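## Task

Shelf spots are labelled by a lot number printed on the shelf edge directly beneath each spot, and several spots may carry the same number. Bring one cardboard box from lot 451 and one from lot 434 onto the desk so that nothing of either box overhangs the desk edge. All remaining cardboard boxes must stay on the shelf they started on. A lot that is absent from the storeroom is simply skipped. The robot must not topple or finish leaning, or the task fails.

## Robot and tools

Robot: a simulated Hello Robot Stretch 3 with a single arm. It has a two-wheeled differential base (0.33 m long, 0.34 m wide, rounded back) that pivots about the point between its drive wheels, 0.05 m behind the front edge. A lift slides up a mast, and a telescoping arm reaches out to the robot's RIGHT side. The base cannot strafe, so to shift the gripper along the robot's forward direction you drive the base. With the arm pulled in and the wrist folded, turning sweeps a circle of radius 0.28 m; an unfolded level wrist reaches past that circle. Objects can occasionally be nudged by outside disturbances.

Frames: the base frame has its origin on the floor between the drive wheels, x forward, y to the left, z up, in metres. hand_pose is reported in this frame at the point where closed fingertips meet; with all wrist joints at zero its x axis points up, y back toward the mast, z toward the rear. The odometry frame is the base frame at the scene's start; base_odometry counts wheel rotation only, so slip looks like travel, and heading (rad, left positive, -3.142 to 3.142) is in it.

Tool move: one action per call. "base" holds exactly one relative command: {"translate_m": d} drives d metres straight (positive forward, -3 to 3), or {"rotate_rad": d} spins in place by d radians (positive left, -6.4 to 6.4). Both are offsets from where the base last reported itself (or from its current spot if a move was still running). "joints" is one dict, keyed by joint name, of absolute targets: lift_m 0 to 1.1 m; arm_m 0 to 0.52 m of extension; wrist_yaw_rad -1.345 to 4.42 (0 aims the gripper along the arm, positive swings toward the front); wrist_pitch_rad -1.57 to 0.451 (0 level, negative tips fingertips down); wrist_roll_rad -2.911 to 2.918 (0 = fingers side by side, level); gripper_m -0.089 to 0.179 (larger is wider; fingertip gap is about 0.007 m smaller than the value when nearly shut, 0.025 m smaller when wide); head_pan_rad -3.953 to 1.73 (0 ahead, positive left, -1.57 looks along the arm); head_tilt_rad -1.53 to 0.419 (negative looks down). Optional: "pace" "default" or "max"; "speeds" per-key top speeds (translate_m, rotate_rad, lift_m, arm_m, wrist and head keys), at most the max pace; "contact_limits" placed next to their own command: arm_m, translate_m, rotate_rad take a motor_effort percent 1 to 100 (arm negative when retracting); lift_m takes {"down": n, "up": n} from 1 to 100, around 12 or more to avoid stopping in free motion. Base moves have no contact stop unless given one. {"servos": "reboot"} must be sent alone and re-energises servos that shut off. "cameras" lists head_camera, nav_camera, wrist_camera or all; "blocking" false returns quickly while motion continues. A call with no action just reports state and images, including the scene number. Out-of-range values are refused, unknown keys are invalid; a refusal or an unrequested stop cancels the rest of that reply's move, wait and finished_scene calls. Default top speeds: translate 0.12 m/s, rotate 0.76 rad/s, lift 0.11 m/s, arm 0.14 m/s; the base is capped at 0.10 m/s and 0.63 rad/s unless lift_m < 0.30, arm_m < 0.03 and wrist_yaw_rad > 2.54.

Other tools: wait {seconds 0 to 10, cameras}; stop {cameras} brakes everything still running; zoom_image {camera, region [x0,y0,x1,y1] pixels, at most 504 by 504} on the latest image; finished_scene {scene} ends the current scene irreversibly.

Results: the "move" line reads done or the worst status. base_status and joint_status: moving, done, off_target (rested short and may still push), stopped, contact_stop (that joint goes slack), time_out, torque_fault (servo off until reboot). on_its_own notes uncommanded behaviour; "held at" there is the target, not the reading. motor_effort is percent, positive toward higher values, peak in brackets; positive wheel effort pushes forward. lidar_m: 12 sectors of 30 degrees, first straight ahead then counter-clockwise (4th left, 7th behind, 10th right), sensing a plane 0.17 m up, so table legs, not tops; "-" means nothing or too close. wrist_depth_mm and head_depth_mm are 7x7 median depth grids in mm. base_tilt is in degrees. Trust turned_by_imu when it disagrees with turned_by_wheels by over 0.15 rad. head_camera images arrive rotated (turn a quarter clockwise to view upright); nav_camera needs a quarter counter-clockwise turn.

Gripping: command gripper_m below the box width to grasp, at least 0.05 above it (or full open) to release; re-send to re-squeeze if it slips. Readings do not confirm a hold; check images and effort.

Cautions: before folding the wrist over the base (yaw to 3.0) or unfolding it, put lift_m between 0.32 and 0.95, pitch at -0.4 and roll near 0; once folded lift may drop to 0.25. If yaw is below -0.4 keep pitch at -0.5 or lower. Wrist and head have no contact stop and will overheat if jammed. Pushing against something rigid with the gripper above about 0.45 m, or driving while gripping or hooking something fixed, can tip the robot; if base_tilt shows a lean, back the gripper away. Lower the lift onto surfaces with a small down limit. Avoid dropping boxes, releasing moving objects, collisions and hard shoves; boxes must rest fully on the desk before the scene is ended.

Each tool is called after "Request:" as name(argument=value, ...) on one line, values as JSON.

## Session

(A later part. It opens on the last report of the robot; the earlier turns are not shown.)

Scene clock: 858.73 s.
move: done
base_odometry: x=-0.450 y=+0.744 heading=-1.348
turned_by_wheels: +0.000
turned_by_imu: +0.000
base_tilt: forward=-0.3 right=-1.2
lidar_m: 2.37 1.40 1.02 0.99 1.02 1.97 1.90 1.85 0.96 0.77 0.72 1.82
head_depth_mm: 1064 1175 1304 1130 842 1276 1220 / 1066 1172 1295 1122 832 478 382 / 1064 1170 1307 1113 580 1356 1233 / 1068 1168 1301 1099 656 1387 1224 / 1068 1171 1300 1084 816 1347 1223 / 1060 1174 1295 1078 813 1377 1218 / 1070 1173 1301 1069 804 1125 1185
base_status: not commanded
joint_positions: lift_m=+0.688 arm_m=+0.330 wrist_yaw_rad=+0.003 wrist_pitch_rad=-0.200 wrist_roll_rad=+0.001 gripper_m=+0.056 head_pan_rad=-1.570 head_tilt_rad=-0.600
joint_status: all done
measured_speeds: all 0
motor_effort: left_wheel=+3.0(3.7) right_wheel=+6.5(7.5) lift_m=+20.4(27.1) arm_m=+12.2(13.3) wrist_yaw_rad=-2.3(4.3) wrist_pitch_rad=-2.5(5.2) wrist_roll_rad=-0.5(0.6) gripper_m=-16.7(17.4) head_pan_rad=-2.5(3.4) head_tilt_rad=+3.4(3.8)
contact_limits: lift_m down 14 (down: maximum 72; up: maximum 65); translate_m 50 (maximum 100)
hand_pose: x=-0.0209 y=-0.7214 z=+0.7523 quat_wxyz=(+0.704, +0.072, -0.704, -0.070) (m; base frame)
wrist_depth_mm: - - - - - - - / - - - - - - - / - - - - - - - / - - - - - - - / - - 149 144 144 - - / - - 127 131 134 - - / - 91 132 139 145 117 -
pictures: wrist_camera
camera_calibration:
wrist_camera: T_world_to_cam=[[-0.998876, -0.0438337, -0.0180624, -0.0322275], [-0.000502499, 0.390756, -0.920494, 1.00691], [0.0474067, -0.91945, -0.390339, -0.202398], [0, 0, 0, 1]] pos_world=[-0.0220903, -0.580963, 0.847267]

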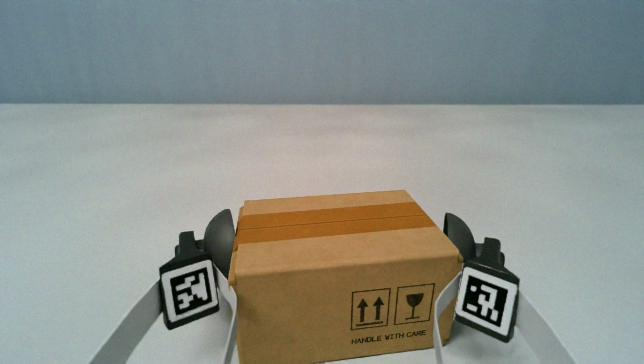

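Request:
move(joints={"lift_m": 0.691})

Request:
move(joints={"gripper_m": 0.179})

Request:
move(joints={"arm_m": 0.05}, speeds={"arm_m": 0.2}, cameras=["wrist_camera", "nav_camera"])

Scene clock: 865.83 s.
move: done
base_odometry: x=-0.450 y=+0.744 heading=-1.348
turned_by_wheels: +0.000
turned_by_imu: +0.000
base_tilt: forward=-0.4 right=-1.2
lidar_m: 2.37 1.40 1.02 0.99 1.02 1.97 1.90 1.84 0.96 0.78 0.71 1.82
head_depth_mm: 1063 1174 1295 1136 844 1273 1224 / 1068 1174 1300 1124 835 474 380 / 1069 1167 1298 1112 578 1364 1240 / 1065 1170 1304 1099 655 1390 1231 / 1064 1171 1301 1093 815 1350 1224 / 1066 1167 1304 1082 811 1380 1218 / 1063 1165 1294 1071 807 1127 1183
base_status: not commanded
joint_positions: lift_m=+0.691 arm_m=+0.330 wrist_yaw_rad=+0.003 wrist_pitch_rad=-0.210 wrist_roll_rad=+0.001 gripper_m=+0.056 head_pan_rad=-1.570 head_tilt_rad=-0.600
joint_status: all done
measured_speeds: all 0
motor_effort: left_wheel=+3.2(3.5) right_wheel=+7.2(7.3) lift_m=+29.8(29.9) arm_m=+10.5(10.9) wrist_yaw_rad=-2.9(4.0) wrist_pitch_rad=-0.5(2.4) wrist_roll_rad=-0.8(0.8) gripper_m=-16.1(17.0) head_pan_rad=-3.1(3.1) head_tilt_rad=+2.6(4.0)
contact_limits: translate_m 50 (maximum 100)
hand_pose: x=-0.0209 y=-0.7206 z=+0.7528 quat_wxyz=(+0.703, +0.075, -0.703, -0.073) (m; base frame)
wrist_depth_mm: - - - - - - - / - - - - - - - / - - - - - - - / - - - - - - - / - - 147 144 144 - - / - - 127 130 134 - - / - 92 132 139 145 117 -
pictures: none

Scene clock: 867.60 s.
move: done
base_odometry: x=-0.450 y=+0.744 heading=-1.348
turned_by_wheels: +0.000
turned_by_imu: +0.000
base_tilt: forward=-0.3 right=-1.2
lidar_m: 2.37 1.40 1.02 0.99 1.02 1.97 1.90 1.84 0.96 0.77 0.72 1.82
head_depth_mm: 1065 1170 1307 1138 842 1284 1221 / 1064 1168 1299 1124 831 476 380 / 1065 1170 1303 1110 577 1359 1236 / 1070 1170 1305 1100 657 1400 1231 / 1059 1163 1304 1092 812 1353 1225 / 1071 1171 1300 1078 814 1373 1215 / 1065 1171 1300 1066 806 1122 1188
base_status: not commanded
joint_positions: lift_m=+0.691 arm_m=+0.330 wrist_yaw_rad=+0.000 wrist_pitch_rad=-0.224 wrist_roll_rad=+0.001 gripper_m=+0.179 head_pan_rad=-1.570 head_tilt_rad=-0.600
joint_status: all done
measured_speeds: all 0
motor_effort: left_wheel=+3.1(3.5) right_wheel=+7.3(7.9) lift_m=+27.7(29.5) arm_m=+9.5(10.5) wrist_yaw_rad=-1.1(3.1) wrist_pitch_rad=+2.1(2.2) wrist_roll_rad=-0.3(0.8) gripper_m=+0.8(83.1) head_pan_rad=-2.5(3.4) head_tilt_rad=+2.9(3.5)
contact_limits: translate_m 50 (maximum 100)
hand_pose: x=-0.0215 y=-0.7195 z=+0.7494 quat_wxyz=(+0.703, +0.079, -0.703, -0.079) (m; base frame)
wrist_depth_mm: - - - - - - - / - - - - - - - / - - - - - - - / - - - 172 - - - / - 142 138 138 145 - - / - 126 127 132 135 - - / - - 136 140 145 - 105
pictures: none

Scene clock: 870.70 s.
move: done
base_odometry: x=-0.450 y=+0.744 heading=-1.348
turned_by_wheels: +0.000
turned_by_imu: +0.000
base_tilt: forward=-0.4 right=-1.1
lidar_m: 2.37 1.40 1.02 0.99 1.03 1.97 1.90 1.84 0.96 0.77 0.71 1.82
head_depth_mm: 1065 1170 1302 1133 840 1281 1222 / 1066 1170 1301 1121 835 1374 1244 / 1062 1171 1300 1109 828 724 1208 / 1060 1172 1310 1101 821 1394 423 / 1067 1174 1299 1096 816 1158 1221 / 1063 1170 1295 1080 809 1373 1213 / 1067 1171 1292 1069 804 1130 1193
base_status: not commanded
joint_positions: lift_m=+0.691 arm_m=+0.050 wrist_yaw_rad=+0.000 wrist_pitch_rad=-0.224 wrist_roll_rad=+0.001 gripper_m=+0.179 head_pan_rad=-1.570 head_tilt_rad=-0.600
joint_status: all done
measured_speeds: all 0
motor_effort: left_wheel=+2.8(3.7) right_wheel=+7.1(7.7) lift_m=+24.9(27.9) arm_m=-12.4(14.8) wrist_yaw_rad=-0.1(2.1) wrist_pitch_rad=+2.2(2.3) wrist_roll_rad=-0.5(0.8) gripper_m=+0.5(1.4) head_pan_rad=-2.1(3.3) head_tilt_rad=+2.1(3.5)
contact_limits: translate_m 50 (maximum 100)
hand_pose: x=-0.0215 y=-0.4394 z=+0.7492 quat_wxyz=(+0.703, +0.079, -0.703, -0.080) (m; base frame)
wrist_depth_mm: - - - - - - - / - - - - - - - / - - - 389 - - - / - - - - - - - / - 143 - - - - - / 123 140 - - - - - / 118 - - - - - 105
pictures: nav_camera (sideways), wrist_camera
camera_calibration:
nav_camera: T_world_to_cam=[[0.0174641, -0.542579, 0.839823, -1.04979], [-0.999789, -0.0185451, 0.00880924, 0.0448547], [0.0107949, -0.8398, -0.542789, 0.659576], [0, 0, 0, 1]] pos_world=[0.0560588, -0.0148501, 1.23925]
wrist_camera: T_world_to_cam=[[-0.998982, -0.0408621, -0.0191279, -0.0184718], [0.000515507, 0.413592, -0.910462, 0.896407], [0.0451146, -0.909545, -0.41315, 0.0769734], [0, 0, 0, 1]] pos_world=[-0.0223877, -0.301491, 0.847593]

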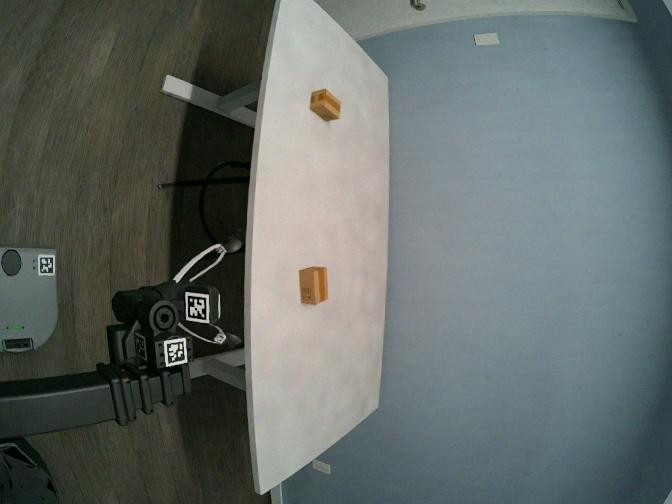

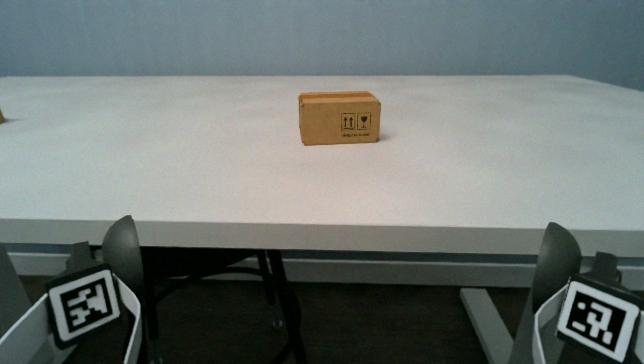

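Both boxes are on the desk.

Request:
finished_scene(scene=2)

The scene is finished: the task was done.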